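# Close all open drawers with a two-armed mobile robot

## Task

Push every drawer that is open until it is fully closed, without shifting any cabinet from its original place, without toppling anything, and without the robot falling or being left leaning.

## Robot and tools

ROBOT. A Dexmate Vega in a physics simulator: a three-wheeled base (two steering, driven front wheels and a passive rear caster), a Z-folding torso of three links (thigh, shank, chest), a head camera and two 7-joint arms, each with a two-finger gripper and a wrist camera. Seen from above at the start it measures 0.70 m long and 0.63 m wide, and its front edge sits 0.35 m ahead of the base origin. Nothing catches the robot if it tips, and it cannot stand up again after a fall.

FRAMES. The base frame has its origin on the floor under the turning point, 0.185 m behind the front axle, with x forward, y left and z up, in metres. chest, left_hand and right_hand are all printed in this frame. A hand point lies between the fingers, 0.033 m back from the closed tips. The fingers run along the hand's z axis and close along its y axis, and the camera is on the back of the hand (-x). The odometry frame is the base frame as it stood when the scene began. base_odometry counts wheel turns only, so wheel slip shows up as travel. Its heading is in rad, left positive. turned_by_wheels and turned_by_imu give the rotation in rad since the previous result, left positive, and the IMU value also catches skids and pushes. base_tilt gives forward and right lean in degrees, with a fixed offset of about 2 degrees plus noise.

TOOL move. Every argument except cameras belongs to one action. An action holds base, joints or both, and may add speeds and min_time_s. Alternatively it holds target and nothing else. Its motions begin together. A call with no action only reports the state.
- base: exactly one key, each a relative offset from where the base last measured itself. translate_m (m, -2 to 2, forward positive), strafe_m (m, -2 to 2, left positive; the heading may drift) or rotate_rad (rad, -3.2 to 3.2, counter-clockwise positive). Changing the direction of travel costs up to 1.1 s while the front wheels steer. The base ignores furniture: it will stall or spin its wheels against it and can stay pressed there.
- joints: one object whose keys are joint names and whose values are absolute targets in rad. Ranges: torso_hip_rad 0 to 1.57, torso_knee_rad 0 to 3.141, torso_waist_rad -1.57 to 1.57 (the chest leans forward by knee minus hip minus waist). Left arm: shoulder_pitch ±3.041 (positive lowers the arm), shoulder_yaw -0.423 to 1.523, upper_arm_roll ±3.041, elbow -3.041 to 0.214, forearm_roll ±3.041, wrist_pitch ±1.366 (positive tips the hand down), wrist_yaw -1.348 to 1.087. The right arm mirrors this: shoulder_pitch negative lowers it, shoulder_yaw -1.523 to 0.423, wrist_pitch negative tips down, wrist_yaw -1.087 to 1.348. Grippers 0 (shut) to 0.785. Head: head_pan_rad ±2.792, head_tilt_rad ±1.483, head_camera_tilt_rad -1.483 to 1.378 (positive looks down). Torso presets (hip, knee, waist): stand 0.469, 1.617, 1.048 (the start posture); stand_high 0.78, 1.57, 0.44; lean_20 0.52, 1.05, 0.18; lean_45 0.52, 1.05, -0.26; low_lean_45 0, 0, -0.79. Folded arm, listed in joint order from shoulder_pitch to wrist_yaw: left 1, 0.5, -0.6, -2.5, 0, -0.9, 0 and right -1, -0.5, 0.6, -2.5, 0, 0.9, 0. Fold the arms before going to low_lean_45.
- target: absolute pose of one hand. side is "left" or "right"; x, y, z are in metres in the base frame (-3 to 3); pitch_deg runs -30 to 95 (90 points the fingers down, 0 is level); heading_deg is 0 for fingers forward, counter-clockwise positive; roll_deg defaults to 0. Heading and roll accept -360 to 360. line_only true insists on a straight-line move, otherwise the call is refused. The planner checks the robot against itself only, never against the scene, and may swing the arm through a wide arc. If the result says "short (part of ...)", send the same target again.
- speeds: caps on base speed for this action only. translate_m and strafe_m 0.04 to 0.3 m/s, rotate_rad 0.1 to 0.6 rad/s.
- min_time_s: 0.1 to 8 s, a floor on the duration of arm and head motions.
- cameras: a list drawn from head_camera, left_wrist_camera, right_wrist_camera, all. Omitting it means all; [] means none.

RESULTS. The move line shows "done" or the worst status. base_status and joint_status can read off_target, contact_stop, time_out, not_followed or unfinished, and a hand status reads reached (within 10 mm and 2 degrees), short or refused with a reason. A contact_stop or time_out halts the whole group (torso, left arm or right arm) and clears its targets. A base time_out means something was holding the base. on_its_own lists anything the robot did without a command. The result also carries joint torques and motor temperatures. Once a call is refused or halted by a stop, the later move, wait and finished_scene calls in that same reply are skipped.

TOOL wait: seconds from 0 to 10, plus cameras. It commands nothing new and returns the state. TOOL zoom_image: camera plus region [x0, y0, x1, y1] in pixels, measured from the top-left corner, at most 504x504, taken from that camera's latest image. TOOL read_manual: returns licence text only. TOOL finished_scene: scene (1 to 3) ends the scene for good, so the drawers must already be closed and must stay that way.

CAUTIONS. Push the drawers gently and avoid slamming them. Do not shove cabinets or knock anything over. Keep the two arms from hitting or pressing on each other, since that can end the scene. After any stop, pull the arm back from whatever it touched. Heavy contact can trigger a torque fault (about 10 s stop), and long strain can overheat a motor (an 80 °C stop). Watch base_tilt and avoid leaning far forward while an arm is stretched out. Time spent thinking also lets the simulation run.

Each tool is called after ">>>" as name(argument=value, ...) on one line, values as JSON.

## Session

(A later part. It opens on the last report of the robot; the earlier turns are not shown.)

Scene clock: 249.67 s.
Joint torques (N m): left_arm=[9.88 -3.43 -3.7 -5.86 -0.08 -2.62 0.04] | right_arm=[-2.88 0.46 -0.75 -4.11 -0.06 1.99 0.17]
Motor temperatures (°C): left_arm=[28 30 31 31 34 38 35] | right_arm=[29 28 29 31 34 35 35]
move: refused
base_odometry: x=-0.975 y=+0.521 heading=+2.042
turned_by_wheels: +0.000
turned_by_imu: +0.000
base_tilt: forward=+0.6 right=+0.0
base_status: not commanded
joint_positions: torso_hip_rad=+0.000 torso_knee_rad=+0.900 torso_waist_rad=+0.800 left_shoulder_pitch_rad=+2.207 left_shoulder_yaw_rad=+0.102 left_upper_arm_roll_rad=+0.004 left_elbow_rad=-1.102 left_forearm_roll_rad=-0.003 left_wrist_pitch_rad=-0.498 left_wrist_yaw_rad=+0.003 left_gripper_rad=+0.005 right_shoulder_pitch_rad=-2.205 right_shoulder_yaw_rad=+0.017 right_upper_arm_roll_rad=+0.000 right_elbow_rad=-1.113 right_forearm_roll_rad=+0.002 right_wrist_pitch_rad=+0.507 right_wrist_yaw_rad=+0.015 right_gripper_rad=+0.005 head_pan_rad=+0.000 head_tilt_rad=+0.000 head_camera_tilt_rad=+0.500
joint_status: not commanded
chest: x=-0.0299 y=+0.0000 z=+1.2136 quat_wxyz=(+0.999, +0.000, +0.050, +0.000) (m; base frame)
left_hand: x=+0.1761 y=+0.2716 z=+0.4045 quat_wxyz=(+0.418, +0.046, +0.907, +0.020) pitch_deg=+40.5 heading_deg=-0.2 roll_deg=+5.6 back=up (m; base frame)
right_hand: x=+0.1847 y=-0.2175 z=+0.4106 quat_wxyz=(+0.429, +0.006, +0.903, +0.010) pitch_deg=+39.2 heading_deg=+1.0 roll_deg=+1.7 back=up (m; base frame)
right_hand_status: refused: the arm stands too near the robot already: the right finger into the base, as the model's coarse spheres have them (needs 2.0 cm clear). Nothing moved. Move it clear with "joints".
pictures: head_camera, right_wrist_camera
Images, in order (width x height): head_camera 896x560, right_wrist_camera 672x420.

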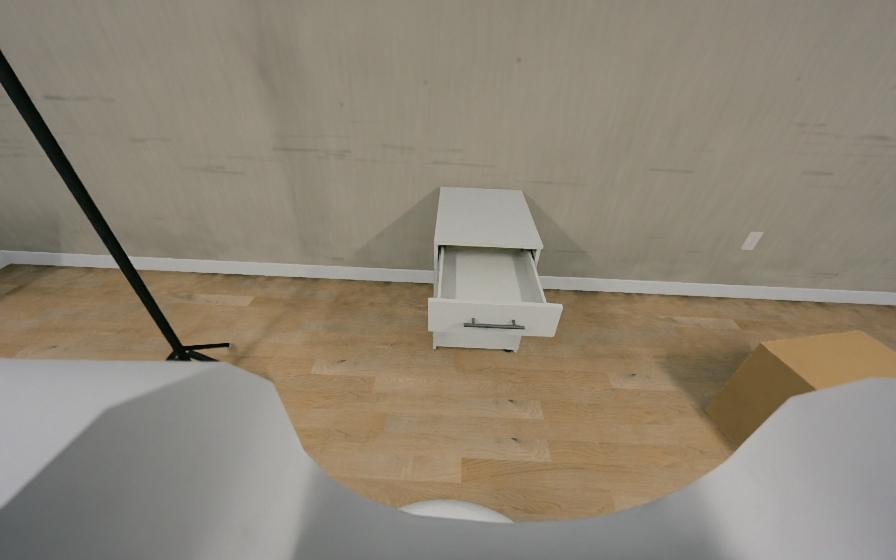

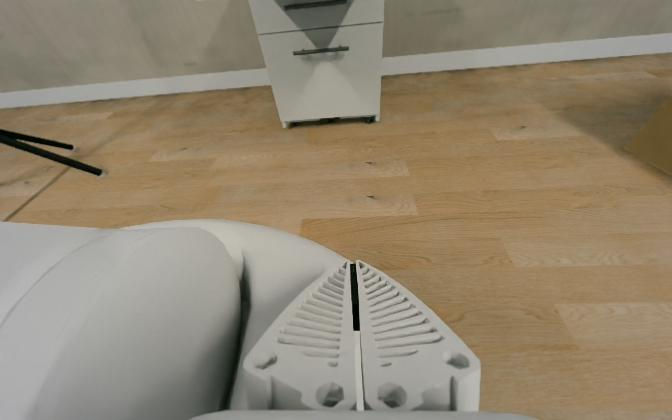

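>>> move(joints={"right_shoulder_pitch_rad": -1.583, "right_shoulder_yaw_rad": -0.617, "right_upper_arm_roll_rad": -0.779, "right_elbow_rad": -1.486, "right_forearm_roll_rad": 0.729, "right_wrist_pitch_rad": 0.15, "right_wrist_yaw_rad": -0.556}, cameras=[])

>>> move(target={"side":"right","x":0.5,"y":-0.145,"z":0.58,"pitch_deg":20,"heading_deg":0}, cameras=["head_camera","right_wrist_camera"])

>>> move(base={"translate_m": 0.22}, speeds={"translate_m": 0.15}, cameras=["head_camera","right_wrist_camera"])

Scene clock: 265.87 s.
Joint torques (N m): left_arm=[8.24 -0.26 -3.23 -4.5 0.35 -2.1 -0.13] | right_arm=[13.43 -3.55 0.42 -9.43 -0.91 2.23 -0.28]
Motor temperatures (°C): left_arm=[28 30 30 31 34 38 35] | right_arm=[29 28 29 31 34 35 35]
move: done
base_odometry: x=-0.975 y=+0.521 heading=+2.042
turned_by_wheels: +0.000
turned_by_imu: +0.001
base_tilt: forward=+0.7 right=-0.1
base_status: not commanded
joint_positions: torso_hip_rad=+0.000 torso_knee_rad=+0.900 torso_waist_rad=+0.800 left_shoulder_pitch_rad=+2.210 left_shoulder_yaw_rad=+0.100 left_upper_arm_roll_rad=+0.000 left_elbow_rad=-1.100 left_forearm_roll_rad=+0.000 left_wrist_pitch_rad=-0.500 left_wrist_yaw_rad=+0.000 left_gripper_rad=+0.005 right_shoulder_pitch_rad=-1.588 right_shoulder_yaw_rad=-0.612 right_upper_arm_roll_rad=-0.773 right_elbow_rad=-1.482 right_forearm_roll_rad=+0.723 right_wrist_pitch_rad=+0.153 right_wrist_yaw_rad=-0.551 right_gripper_rad=+0.005 head_pan_rad=+0.000 head_tilt_rad=+0.000 head_camera_tilt_rad=+0.500
joint_status: all done
chest: x=-0.0299 y=+0.0000 z=+1.2136 quat_wxyz=(+0.999, +0.000, +0.050, +0.000) (m; base frame)
left_hand: x=+0.1732 y=+0.2715 z=+0.4037 quat_wxyz=(+0.417, +0.046, +0.908, +0.019) pitch_deg=+40.7 heading_deg=-0.2 roll_deg=+5.6 back=up (m; base frame)
right_hand: x=+0.4986 y=-0.2050 z=+0.5387 quat_wxyz=(+0.500, +0.000, +0.866, +0.001) pitch_deg=+30.0 heading_deg=+0.1 roll_deg=+0.1 back=up (m; base frame)
pictures: none
No camera images: "cameras" was empty.

Scene clock: 268.27 s.
Joint torques (N m): left_arm=[6.84 -0.21 -2.39 -3.61 0.59 -1.68 0.14] | right_arm=[13.66 2.01 -0.6 -5.45 -2.05 2.22 -0.11]
Motor temperatures (°C): left_arm=[28 30 30 31 34 38 35] | right_arm=[29 28 29 31 34 35 35]
move: done
base_odometry: x=-0.975 y=+0.521 heading=+2.042
turned_by_wheels: +0.000
turned_by_imu: +0.000
base_tilt: forward=+0.7 right=-0.1
base_status: not commanded
joint_positions: torso_hip_rad=+0.000 torso_knee_rad=+0.900 torso_waist_rad=+0.800 left_shoulder_pitch_rad=+2.210 left_shoulder_yaw_rad=+0.100 left_upper_arm_roll_rad=+0.000 left_elbow_rad=-1.100 left_forearm_roll_rad=+0.000 left_wrist_pitch_rad=-0.500 left_wrist_yaw_rad=+0.000 left_gripper_rad=+0.005 right_shoulder_pitch_rad=-1.587 right_shoulder_yaw_rad=-0.474 right_upper_arm_roll_rad=-0.845 right_elbow_rad=-1.381 right_forearm_roll_rad=+0.524 right_wrist_pitch_rad=+0.341 right_wrist_yaw_rad=-0.647 right_gripper_rad=+0.005 head_pan_rad=+0.000 head_tilt_rad=+0.000 head_camera_tilt_rad=+0.500
joint_status: not commanded
chest: x=-0.0299 y=+0.0000 z=+1.2136 quat_wxyz=(+0.999, +0.000, +0.050, +0.000) (m; base frame)
left_hand: x=+0.1732 y=+0.2715 z=+0.4037 quat_wxyz=(+0.417, +0.046, +0.908, +0.019) pitch_deg=+40.7 heading_deg=-0.2 roll_deg=+5.6 back=up (m; base frame)
right_hand: x=+0.4998 y=-0.1471 z=+0.5783 quat_wxyz=(+0.571, +0.000, +0.821, +0.000) pitch_deg=+20.3 heading_deg=+0.0 roll_deg=+0.0 back=up (m; base frame)
right_hand_status: reached (straight line, planned for 1.0 s): 3 mm and 0.3 deg off.
pictures: head_camera, right_wrist_camera
Images, in order (width x height): head_camera 896x560, right_wrist_camera 672x420.

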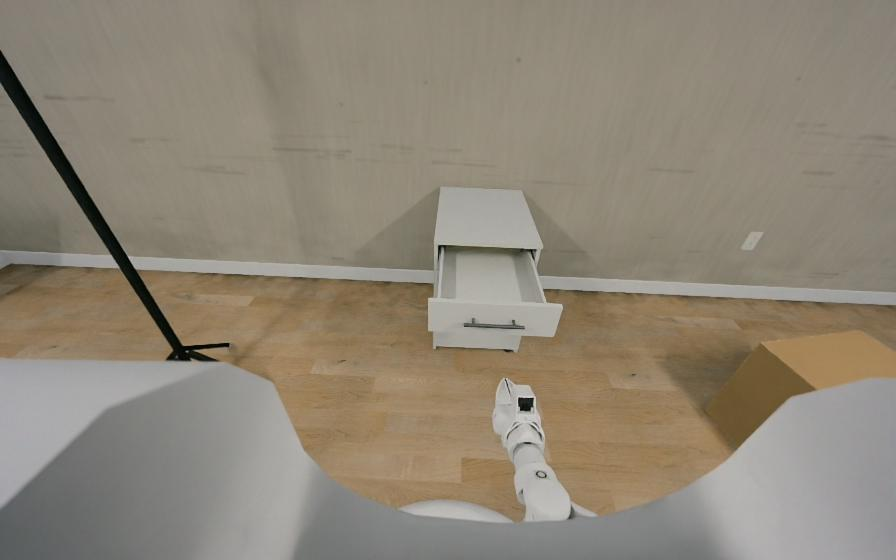

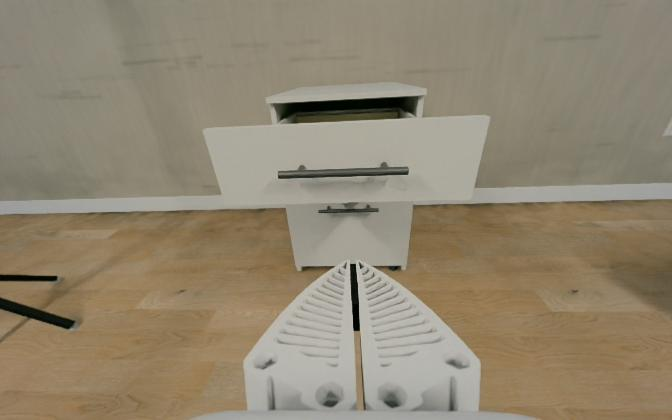

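Scene clock: 270.77 s.
Joint torques (N m): left_arm=[6.87 0.45 -2.74 -5.17 -0.35 -1.18 0.14] | right_arm=[10.56 2.4 0.98 -5.15 -2 2.3 -0.08]
Motor temperatures (°C): left_arm=[28 30 30 31 34 38 35] | right_arm=[29 28 29 31 34 35 35]
move: done
base_odometry: x=-1.075 y=+0.717 heading=+2.042
turned_by_wheels: +0.000
turned_by_imu: +0.000
base_tilt: forward=+0.7 right=-0.1
base_status: done
joint_positions: torso_hip_rad=+0.000 torso_knee_rad=+0.900 torso_waist_rad=+0.800 left_shoulder_pitch_rad=+2.210 left_shoulder_yaw_rad=+0.100 left_upper_arm_roll_rad=+0.000 left_elbow_rad=-1.100 left_forearm_roll_rad=+0.000 left_wrist_pitch_rad=-0.500 left_wrist_yaw_rad=+0.000 left_gripper_rad=+0.005 right_shoulder_pitch_rad=-1.587 right_shoulder_yaw_rad=-0.470 right_upper_arm_roll_rad=-0.847 right_elbow_rad=-1.378 right_forearm_roll_rad=+0.518 right_wrist_pitch_rad=+0.346 right_wrist_yaw_rad=-0.650 right_gripper_rad=+0.005 head_pan_rad=+0.000 head_tilt_rad=+0.000 head_camera_tilt_rad=+0.500
joint_status: not commanded
chest: x=-0.0299 y=+0.0000 z=+1.2136 quat_wxyz=(+0.999, +0.000, +0.050, +0.000) (m; base frame)
left_hand: x=+0.1732 y=+0.2715 z=+0.4037 quat_wxyz=(+0.417, +0.046, +0.908, +0.019) pitch_deg=+40.7 heading_deg=-0.2 roll_deg=+5.6 back=up (m; base frame)
right_hand: x=+0.4998 y=-0.1451 z=+0.5797 quat_wxyz=(+0.573, +0.000, +0.819, +0.000) pitch_deg=+20.0 heading_deg=+0.0 roll_deg=+0.0 back=up (m; base frame)
pictures: head_camera, right_wrist_camera
Images, in order (width x height): head_camera 896x560, right_wrist_camera 672x420.

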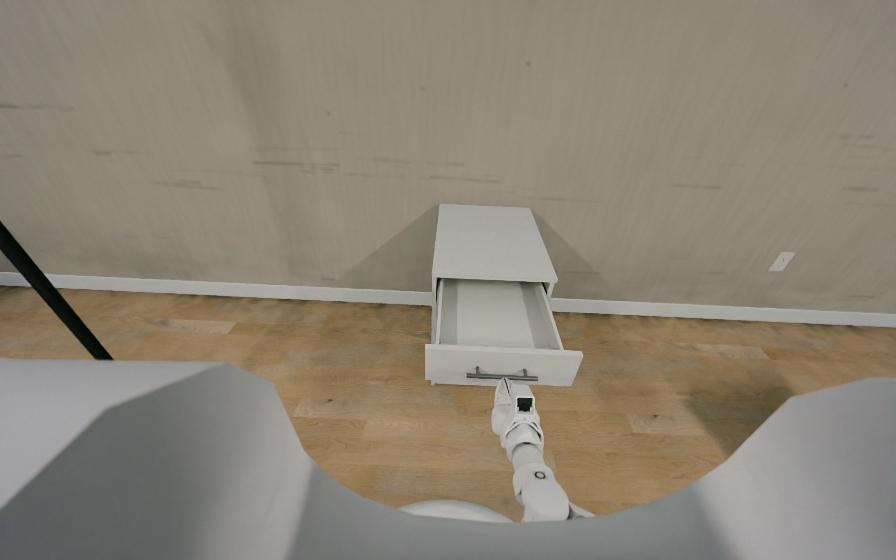

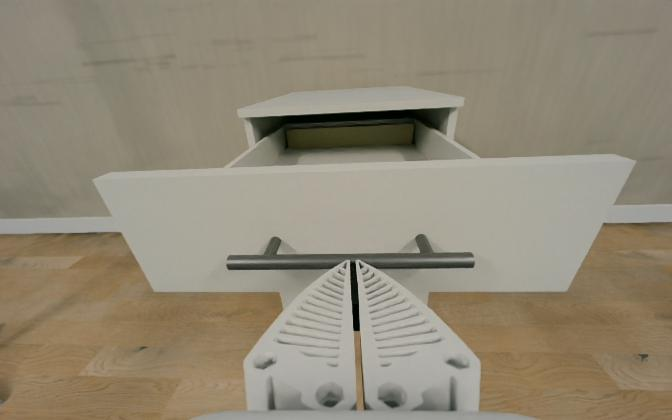

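>>> move(base={"translate_m": 0.07}, speeds={"translate_m": 0.07}, cameras=["head_camera","right_wrist_camera"])

Scene clock: 277.13 s.
Joint torques (N m): left_arm=[7.03 0.83 -4.26 -3.59 -0.25 -1.64 -0.09] | right_arm=[11.82 1.38 1.32 -6.66 -1.93 2.16 0.04]
Motor temperatures (°C): left_arm=[27 30 30 30 34 38 35] | right_arm=[29 28 29 31 34 35 35]
move: done
base_odometry: x=-1.107 y=+0.779 heading=+2.041
turned_by_wheels: +0.000
turned_by_imu: +0.000
base_tilt: forward=+0.7 right=-0.1
base_status: done
joint_positions: torso_hip_rad=+0.000 torso_knee_rad=+0.900 torso_waist_rad=+0.800 left_shoulder_pitch_rad=+2.210 left_shoulder_yaw_rad=+0.100 left_upper_arm_roll_rad=+0.000 left_elbow_rad=-1.100 left_forearm_roll_rad=+0.000 left_wrist_pitch_rad=-0.500 left_wrist_yaw_rad=+0.000 left_gripper_rad=+0.005 right_shoulder_pitch_rad=-1.587 right_shoulder_yaw_rad=-0.470 right_upper_arm_roll_rad=-0.847 right_elbow_rad=-1.378 right_forearm_roll_rad=+0.518 right_wrist_pitch_rad=+0.346 right_wrist_yaw_rad=-0.650 right_gripper_rad=+0.005 head_pan_rad=+0.000 head_tilt_rad=+0.000 head_camera_tilt_rad=+0.500
joint_status: not commanded
chest: x=-0.0299 y=+0.0000 z=+1.2136 quat_wxyz=(+0.999, +0.000, +0.050, +0.000) (m; base frame)
left_hand: x=+0.1732 y=+0.2715 z=+0.4037 quat_wxyz=(+0.417, +0.046, +0.908, +0.019) pitch_deg=+40.7 heading_deg=-0.2 roll_deg=+5.6 back=up (m; base frame)
right_hand: x=+0.4997 y=-0.1451 z=+0.5797 quat_wxyz=(+0.573, +0.000, +0.819, +0.000) pitch_deg=+20.0 heading_deg=+0.0 roll_deg=+0.0 back=up (m; base frame)
pictures: head_camera, right_wrist_camera
Images, in order (width x height): head_camera 896x560, right_wrist_camera 672x420.

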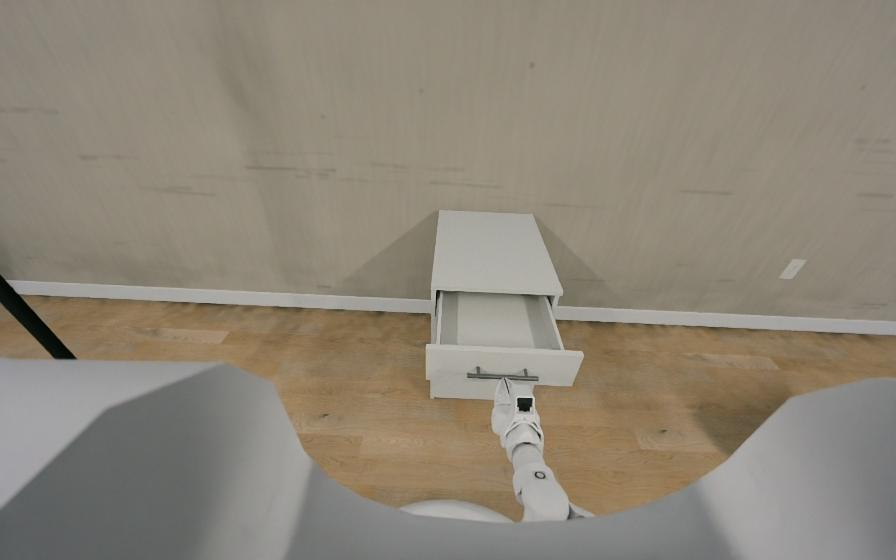

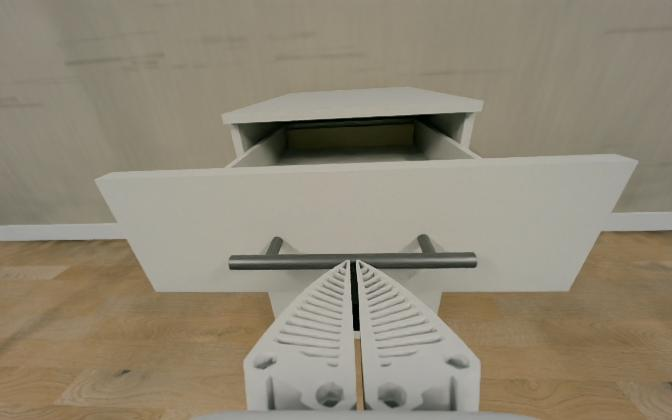

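>>> move(base={"translate_m": 0.16}, speeds={"translate_m": 0.07}, cameras=["head_camera","right_wrist_camera"])

Scene clock: 283.93 s.
Joint torques (N m): left_arm=[6.6 0.53 -3.06 -4.93 0.42 -2.88 -0.14] | right_arm=[11.1 1.58 1.26 -7.32 -1.89 2.63 0.27]
Motor temperatures (°C): left_arm=[27 30 30 30 34 38 35] | right_arm=[29 28 29 31 34 35 35]
move: done
base_odometry: x=-1.180 y=+0.922 heading=+2.041
turned_by_wheels: -0.001
turned_by_imu: +0.000
base_tilt: forward=+0.7 right=-0.1
base_status: done
joint_positions: torso_hip_rad=+0.000 torso_knee_rad=+0.900 torso_waist_rad=+0.800 left_shoulder_pitch_rad=+2.210 left_shoulder_yaw_rad=+0.100 left_upper_arm_roll_rad=+0.000 left_elbow_rad=-1.100 left_forearm_roll_rad=+0.000 left_wrist_pitch_rad=-0.500 left_wrist_yaw_rad=+0.000 left_gripper_rad=+0.005 right_shoulder_pitch_rad=-1.587 right_shoulder_yaw_rad=-0.470 right_upper_arm_roll_rad=-0.847 right_elbow_rad=-1.378 right_forearm_roll_rad=+0.518 right_wrist_pitch_rad=+0.346 right_wrist_yaw_rad=-0.650 right_gripper_rad=+0.005 head_pan_rad=+0.000 head_tilt_rad=+0.000 head_camera_tilt_rad=+0.500
joint_status: not commanded
chest: x=-0.0299 y=+0.0000 z=+1.2136 quat_wxyz=(+0.999, +0.000, +0.050, +0.000) (m; base frame)
left_hand: x=+0.1731 y=+0.2715 z=+0.4037 quat_wxyz=(+0.417, +0.046, +0.908, +0.019) pitch_deg=+40.7 heading_deg=-0.2 roll_deg=+5.6 back=up (m; base frame)
right_hand: x=+0.4997 y=-0.1451 z=+0.5797 quat_wxyz=(+0.573, +0.000, +0.819, +0.000) pitch_deg=+20.0 heading_deg=+0.0 roll_deg=+0.0 back=up (m; base frame)
pictures: head_camera, right_wrist_camera
Images, in order (width x height): head_camera 896x560, right_wrist_camera 672x420.

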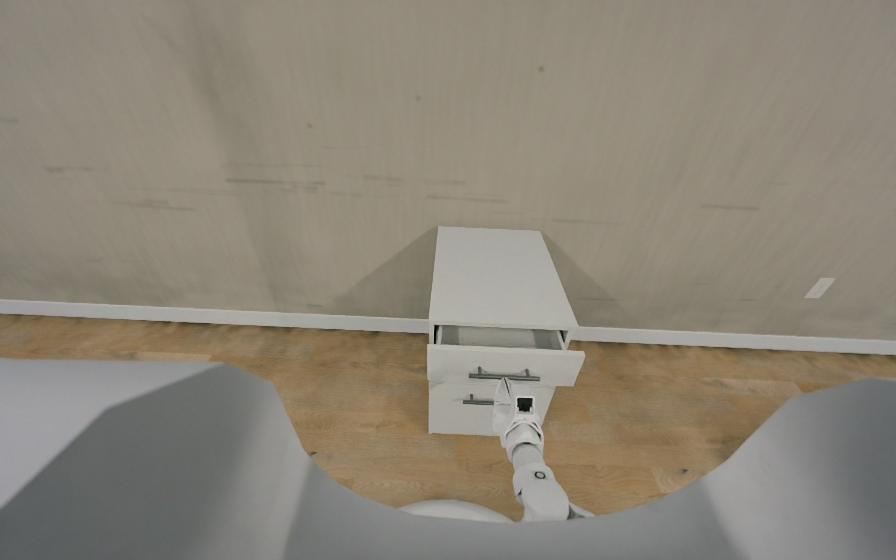

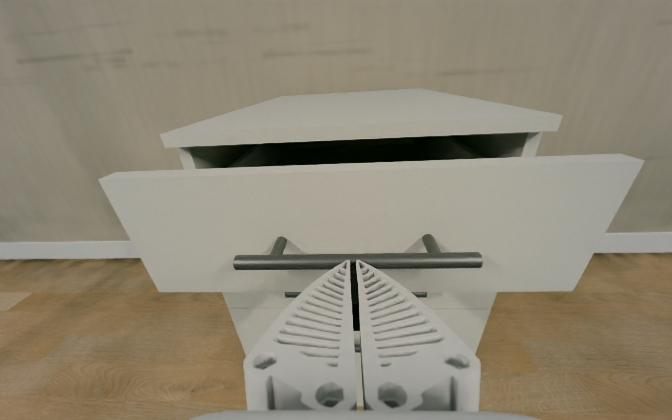

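>>> move(base={"translate_m": 0.045}, speeds={"translate_m": 0.05}, cameras=["head_camera","right_wrist_camera"])

Scene clock: 289.17 s.
Joint torques (N m): left_arm=[7.6 -0.39 -3.67 -6.08 0.32 -2.26 0.34] | right_arm=[11.5 1.85 1.83 -6.22 -1.88 2.21 0.34]
Motor temperatures (°C): left_arm=[27 30 30 30 34 38 35] | right_arm=[29 28 29 31 34 35 35]
move: done
base_odometry: x=-1.201 y=+0.962 heading=+2.040
turned_by_wheels: +0.000
turned_by_imu: +0.000
base_tilt: forward=+0.6 right=+0.0
base_status: done
joint_positions: torso_hip_rad=+0.000 torso_knee_rad=+0.900 torso_waist_rad=+0.800 left_shoulder_pitch_rad=+2.210 left_shoulder_yaw_rad=+0.100 left_upper_arm_roll_rad=+0.000 left_elbow_rad=-1.100 left_forearm_roll_rad=+0.000 left_wrist_pitch_rad=-0.500 left_wrist_yaw_rad=+0.000 left_gripper_rad=+0.005 right_shoulder_pitch_rad=-1.587 right_shoulder_yaw_rad=-0.470 right_upper_arm_roll_rad=-0.847 right_elbow_rad=-1.378 right_forearm_roll_rad=+0.518 right_wrist_pitch_rad=+0.347 right_wrist_yaw_rad=-0.650 right_gripper_rad=+0.005 head_pan_rad=+0.000 head_tilt_rad=+0.000 head_camera_tilt_rad=+0.500
joint_status: not commanded
chest: x=-0.0299 y=+0.0000 z=+1.2136 quat_wxyz=(+0.999, +0.000, +0.050, +0.000) (m; base frame)
left_hand: x=+0.1731 y=+0.2715 z=+0.4037 quat_wxyz=(+0.417, +0.046, +0.908, +0.019) pitch_deg=+40.7 heading_deg=-0.2 roll_deg=+5.6 back=up (m; base frame)
right_hand: x=+0.4997 y=-0.1451 z=+0.5797 quat_wxyz=(+0.573, +0.000, +0.819, +0.000) pitch_deg=+20.0 heading_deg=+0.0 roll_deg=+0.0 back=up (m; base frame)
pictures: head_camera, right_wrist_camera
Images, in order (width x height): head_camera 896x560, right_wrist_camera 672x420.

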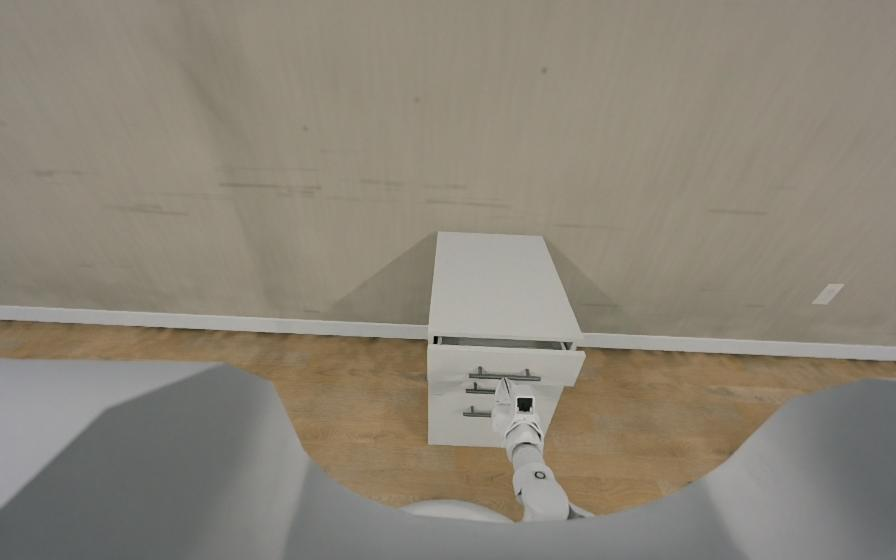

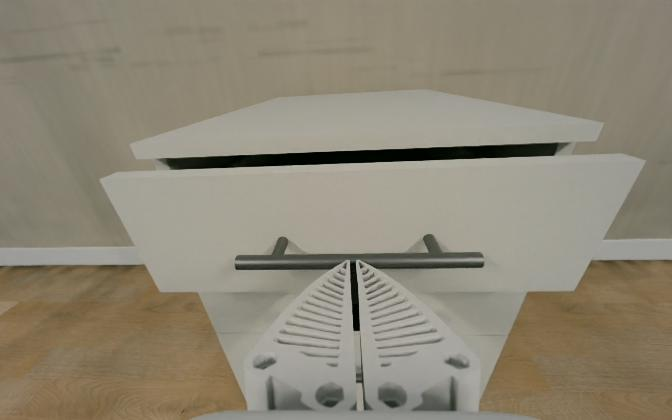

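>>> move(base={"translate_m": 0.03}, speeds={"translate_m": 0.04}, cameras=["head_camera","right_wrist_camera"])

Scene clock: 294.20 s.
Joint torques (N m): left_arm=[7.35 -2.38 -3.94 -4.66 0.25 -2.93 -0.31] | right_arm=[10.76 1.51 1.77 -6.58 -1.89 2.54 0.44]
Motor temperatures (°C): left_arm=[27 30 30 30 34 38 35] | right_arm=[29 28 29 31 34 35 35]
move: done
base_odometry: x=-1.214 y=+0.988 heading=+2.040
turned_by_wheels: +0.000
turned_by_imu: +0.000
base_tilt: forward=+0.6 right=+0.0
base_status: done
joint_positions: torso_hip_rad=+0.000 torso_knee_rad=+0.900 torso_waist_rad=+0.800 left_shoulder_pitch_rad=+2.210 left_shoulder_yaw_rad=+0.100 left_upper_arm_roll_rad=+0.000 left_elbow_rad=-1.100 left_forearm_roll_rad=+0.000 left_wrist_pitch_rad=-0.500 left_wrist_yaw_rad=+0.000 left_gripper_rad=+0.005 right_shoulder_pitch_rad=-1.587 right_shoulder_yaw_rad=-0.470 right_upper_arm_roll_rad=-0.847 right_elbow_rad=-1.378 right_forearm_roll_rad=+0.518 right_wrist_pitch_rad=+0.347 right_wrist_yaw_rad=-0.650 right_gripper_rad=+0.005 head_pan_rad=+0.000 head_tilt_rad=+0.000 head_camera_tilt_rad=+0.500
joint_status: not commanded
chest: x=-0.0299 y=+0.0000 z=+1.2136 quat_wxyz=(+0.999, +0.000, +0.050, +0.000) (m; base frame)
left_hand: x=+0.1731 y=+0.2715 z=+0.4037 quat_wxyz=(+0.417, +0.046, +0.908, +0.019) pitch_deg=+40.7 heading_deg=-0.2 roll_deg=+5.6 back=up (m; base frame)
right_hand: x=+0.4997 y=-0.1451 z=+0.5797 quat_wxyz=(+0.573, +0.000, +0.819, +0.000) pitch_deg=+20.0 heading_deg=+0.0 roll_deg=+0.0 back=up (m; base frame)
pictures: head_camera, right_wrist_camera
Images, in order (width x height): head_camera 896x560, right_wrist_camera 672x420.

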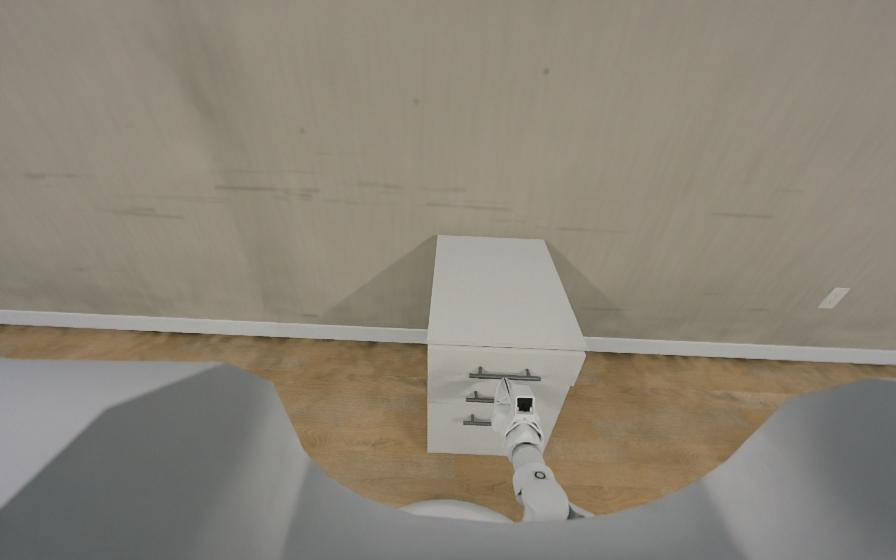

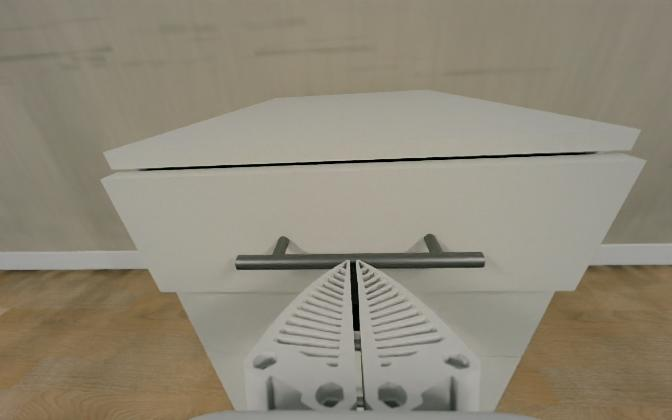

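>>> move(base={"translate_m": 0.017}, speeds={"translate_m": 0.04}, cameras=["head_camera","right_wrist_camera"])

Scene clock: 298.40 s.
Joint torques (N m): left_arm=[7.44 -2.72 -3.5 -6.37 0.5 -2.46 -0.33] | right_arm=[11.4 0.84 2.1 -6.91 -1.86 2.31 0.17]
Motor temperatures (°C): left_arm=[27 30 30 30 34 38 35] | right_arm=[30 28 29 31 34 35 35]
move: done
base_odometry: x=-1.222 y=+1.004 heading=+2.039
turned_by_wheels: +0.000
turned_by_imu: +0.000
base_tilt: forward=+0.7 right=+0.0
base_status: done
joint_positions: torso_hip_rad=+0.000 torso_knee_rad=+0.900 torso_waist_rad=+0.800 left_shoulder_pitch_rad=+2.210 left_shoulder_yaw_rad=+0.100 left_upper_arm_roll_rad=+0.000 left_elbow_rad=-1.100 left_forearm_roll_rad=+0.000 left_wrist_pitch_rad=-0.500 left_wrist_yaw_rad=+0.000 left_gripper_rad=+0.005 right_shoulder_pitch_rad=-1.587 right_shoulder_yaw_rad=-0.470 right_upper_arm_roll_rad=-0.847 right_elbow_rad=-1.378 right_forearm_roll_rad=+0.518 right_wrist_pitch_rad=+0.347 right_wrist_yaw_rad=-0.650 right_gripper_rad=+0.005 head_pan_rad=+0.000 head_tilt_rad=+0.000 head_camera_tilt_rad=+0.500
joint_status: not commanded
chest: x=-0.0299 y=+0.0000 z=+1.2136 quat_wxyz=(+0.999, +0.000, +0.050, +0.000) (m; base frame)
left_hand: x=+0.1731 y=+0.2715 z=+0.4037 quat_wxyz=(+0.417, +0.046, +0.908, +0.019) pitch_deg=+40.7 heading_deg=-0.2 roll_deg=+5.6 back=up (m; base frame)
right_hand: x=+0.4997 y=-0.1451 z=+0.5797 quat_wxyz=(+0.573, +0.000, +0.819, +0.000) pitch_deg=+20.0 heading_deg=+0.0 roll_deg=+0.0 back=up (m; base frame)
pictures: head_camera, right_wrist_camera
Images, in order (width x height): head_camera 896x560, right_wrist_camera 672x420.

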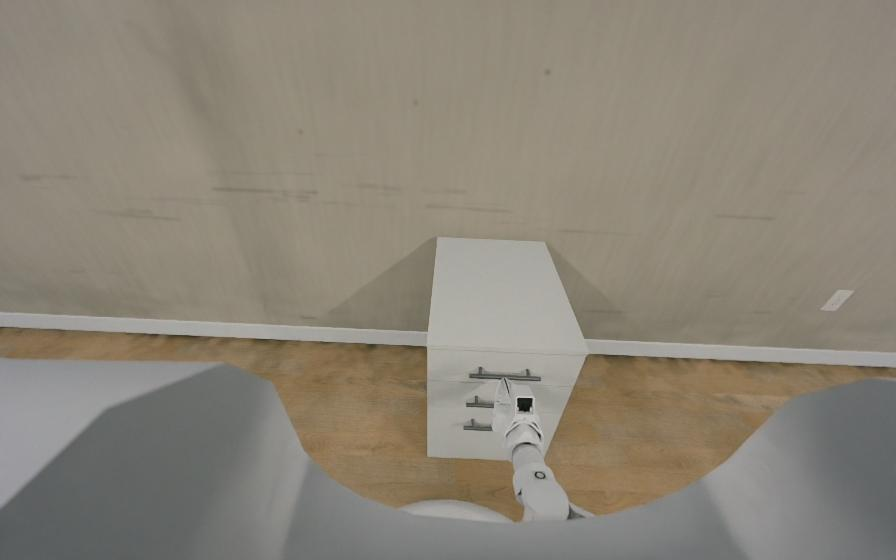

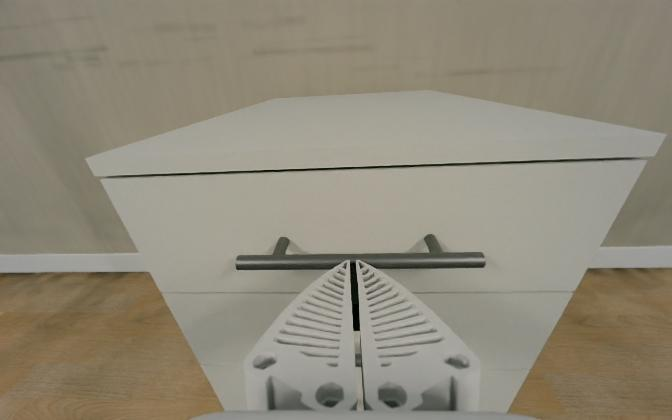

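>>> move(base={"translate_m": 0.009}, speeds={"translate_m": 0.04}, cameras=["right_wrist_camera"])

>>> zoom_image(camera="right_wrist_camera", region=[60, 80, 360, 320])

>>> zoom_image(camera="right_wrist_camera", region=[450, 80, 672, 340])

Scene clock: 303.10 s.
Joint torques (N m): left_arm=[4.93 -1.12 -5.09 -4.14 0.16 -1.79 0.14] | right_arm=[12.72 0.64 6.68 -8.17 -1.82 2.24 0.43]
Motor temperatures (°C): left_arm=[27 30 30 30 34 38 35] | right_arm=[30 28 29 31 34 35 35]
move: done
base_odometry: x=-1.226 y=+1.012 heading=+2.039
turned_by_wheels: +0.000
turned_by_imu: +0.000
base_tilt: forward=+0.6 right=+0.0
base_status: done
joint_positions: torso_hip_rad=+0.000 torso_knee_rad=+0.900 torso_waist_rad=+0.800 left_shoulder_pitch_rad=+2.210 left_shoulder_yaw_rad=+0.100 left_upper_arm_roll_rad=+0.000 left_elbow_rad=-1.100 left_forearm_roll_rad=+0.000 left_wrist_pitch_rad=-0.500 left_wrist_yaw_rad=+0.000 left_gripper_rad=+0.005 right_shoulder_pitch_rad=-1.587 right_shoulder_yaw_rad=-0.470 right_upper_arm_roll_rad=-0.847 right_elbow_rad=-1.378 right_forearm_roll_rad=+0.518 right_wrist_pitch_rad=+0.346 right_wrist_yaw_rad=-0.650 right_gripper_rad=+0.005 head_pan_rad=+0.000 head_tilt_rad=+0.000 head_camera_tilt_rad=+0.500
joint_status: not commanded
chest: x=-0.0299 y=+0.0000 z=+1.2136 quat_wxyz=(+0.999, +0.000, +0.050, +0.000) (m; base frame)
left_hand: x=+0.1731 y=+0.2715 z=+0.4037 quat_wxyz=(+0.417, +0.046, +0.908, +0.019) pitch_deg=+40.7 heading_deg=-0.2 roll_deg=+5.6 back=up (m; base frame)
right_hand: x=+0.4995 y=-0.1449 z=+0.5795 quat_wxyz=(+0.573, +0.000, +0.819, +0.000) pitch_deg=+20.1 heading_deg=+0.0 roll_deg=+0.0 back=up (m; base frame)
pictures: right_wrist_camera
Images, in order (width x height): right_wrist_camera 672x420.

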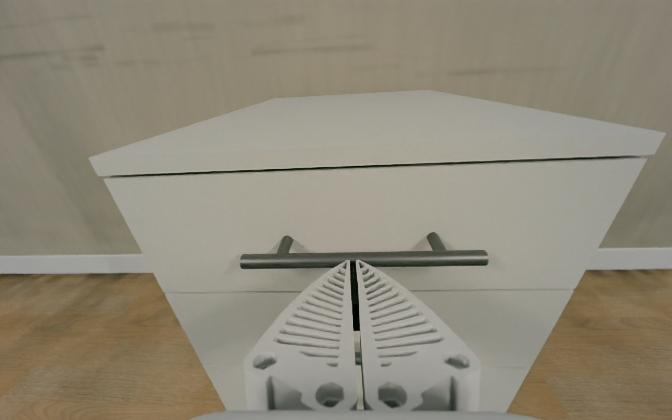

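Scaled by 1.680 from the camera's 672x420 image, which has a finer 960x600 frame.

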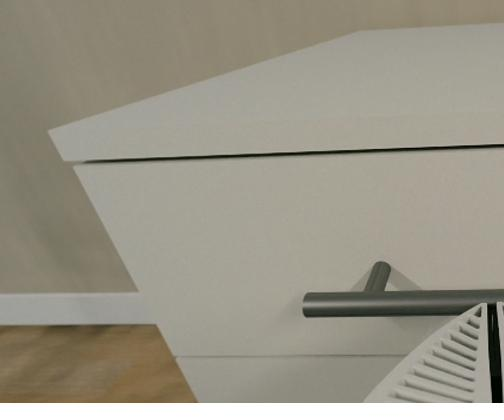

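Scaled by 1.938 from the camera's 672x420 image, which has a finer 960x600 frame.

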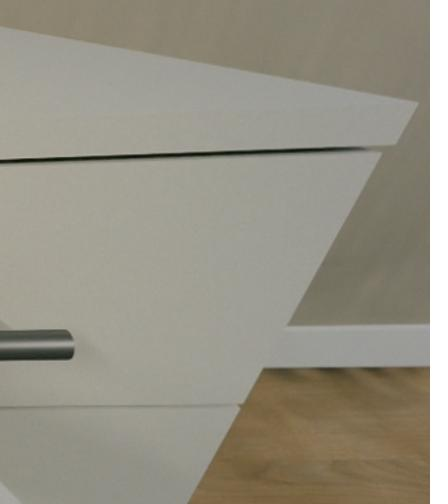

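>>> move(base={"translate_m": -0.3}, cameras=["head_camera","right_wrist_camera"])

>>> zoom_image(camera="right_wrist_camera", region=[150, 60, 520, 330])

Scene clock: 309.60 s.
Joint torques (N m): left_arm=[6.14 -1.57 -4.72 -5.86 0.13 -1.6 -0.14] | right_arm=[12.44 1.2 6.56 -7.55 -1.81 2.3 0.22]
Motor temperatures (°C): left_arm=[27 30 30 30 34 38 35] | right_arm=[30 28 29 31 34 35 35]
move: done
base_odometry: x=-1.090 y=+0.744 heading=+2.038
turned_by_wheels: -0.001
turned_by_imu: +0.000
base_tilt: forward=+0.6 right=-0.1
base_status: done
joint_positions: torso_hip_rad=+0.000 torso_knee_rad=+0.900 torso_waist_rad=+0.800 left_shoulder_pitch_rad=+2.210 left_shoulder_yaw_rad=+0.100 left_upper_arm_roll_rad=+0.000 left_elbow_rad=-1.100 left_forearm_roll_rad=+0.000 left_wrist_pitch_rad=-0.500 left_wrist_yaw_rad=+0.000 left_gripper_rad=+0.005 right_shoulder_pitch_rad=-1.587 right_shoulder_yaw_rad=-0.470 right_upper_arm_roll_rad=-0.847 right_elbow_rad=-1.378 right_forearm_roll_rad=+0.518 right_wrist_pitch_rad=+0.346 right_wrist_yaw_rad=-0.650 right_gripper_rad=+0.005 head_pan_rad=+0.000 head_tilt_rad=+0.000 head_camera_tilt_rad=+0.500
joint_status: not commanded
chest: x=-0.0300 y=+0.0000 z=+1.2136 quat_wxyz=(+0.999, +0.000, +0.050, +0.000) (m; base frame)
left_hand: x=+0.1731 y=+0.2715 z=+0.4037 quat_wxyz=(+0.417, +0.046, +0.908, +0.019) pitch_deg=+40.7 heading_deg=-0.2 roll_deg=+5.6 back=up (m; base frame)
right_hand: x=+0.4995 y=-0.1449 z=+0.5795 quat_wxyz=(+0.573, +0.000, +0.819, +0.000) pitch_deg=+20.1 heading_deg=+0.0 roll_deg=+0.0 back=up (m; base frame)
pictures: head_camera, right_wrist_camera
Images, in order (width x height): head_camera 896x560, right_wrist_camera 672x420.

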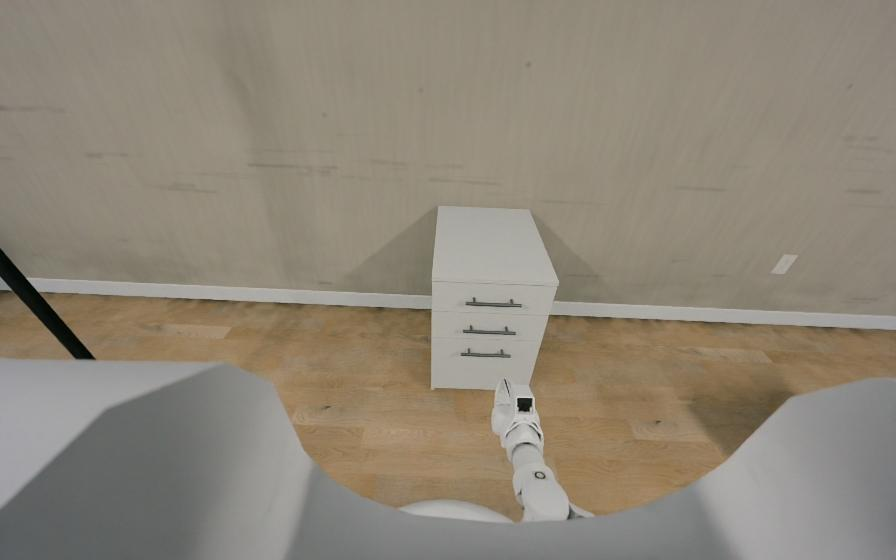

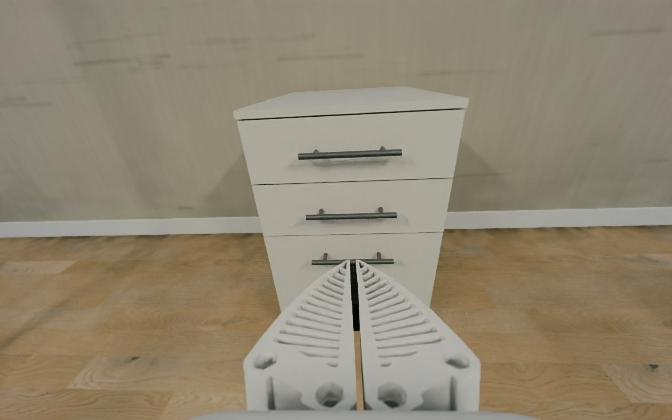

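Scaled by 1.362 from the camera's 672x420 image, which has a finer 960x600 frame.

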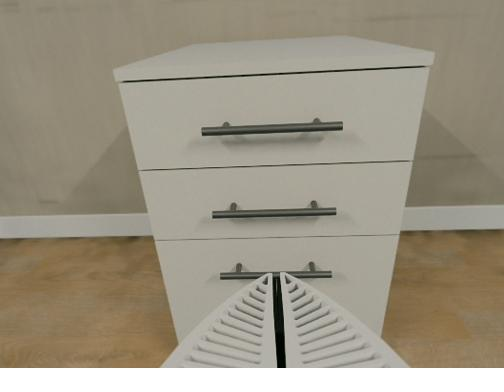

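>>> finished_scene(scene=2)

The scene is finished: the task was done.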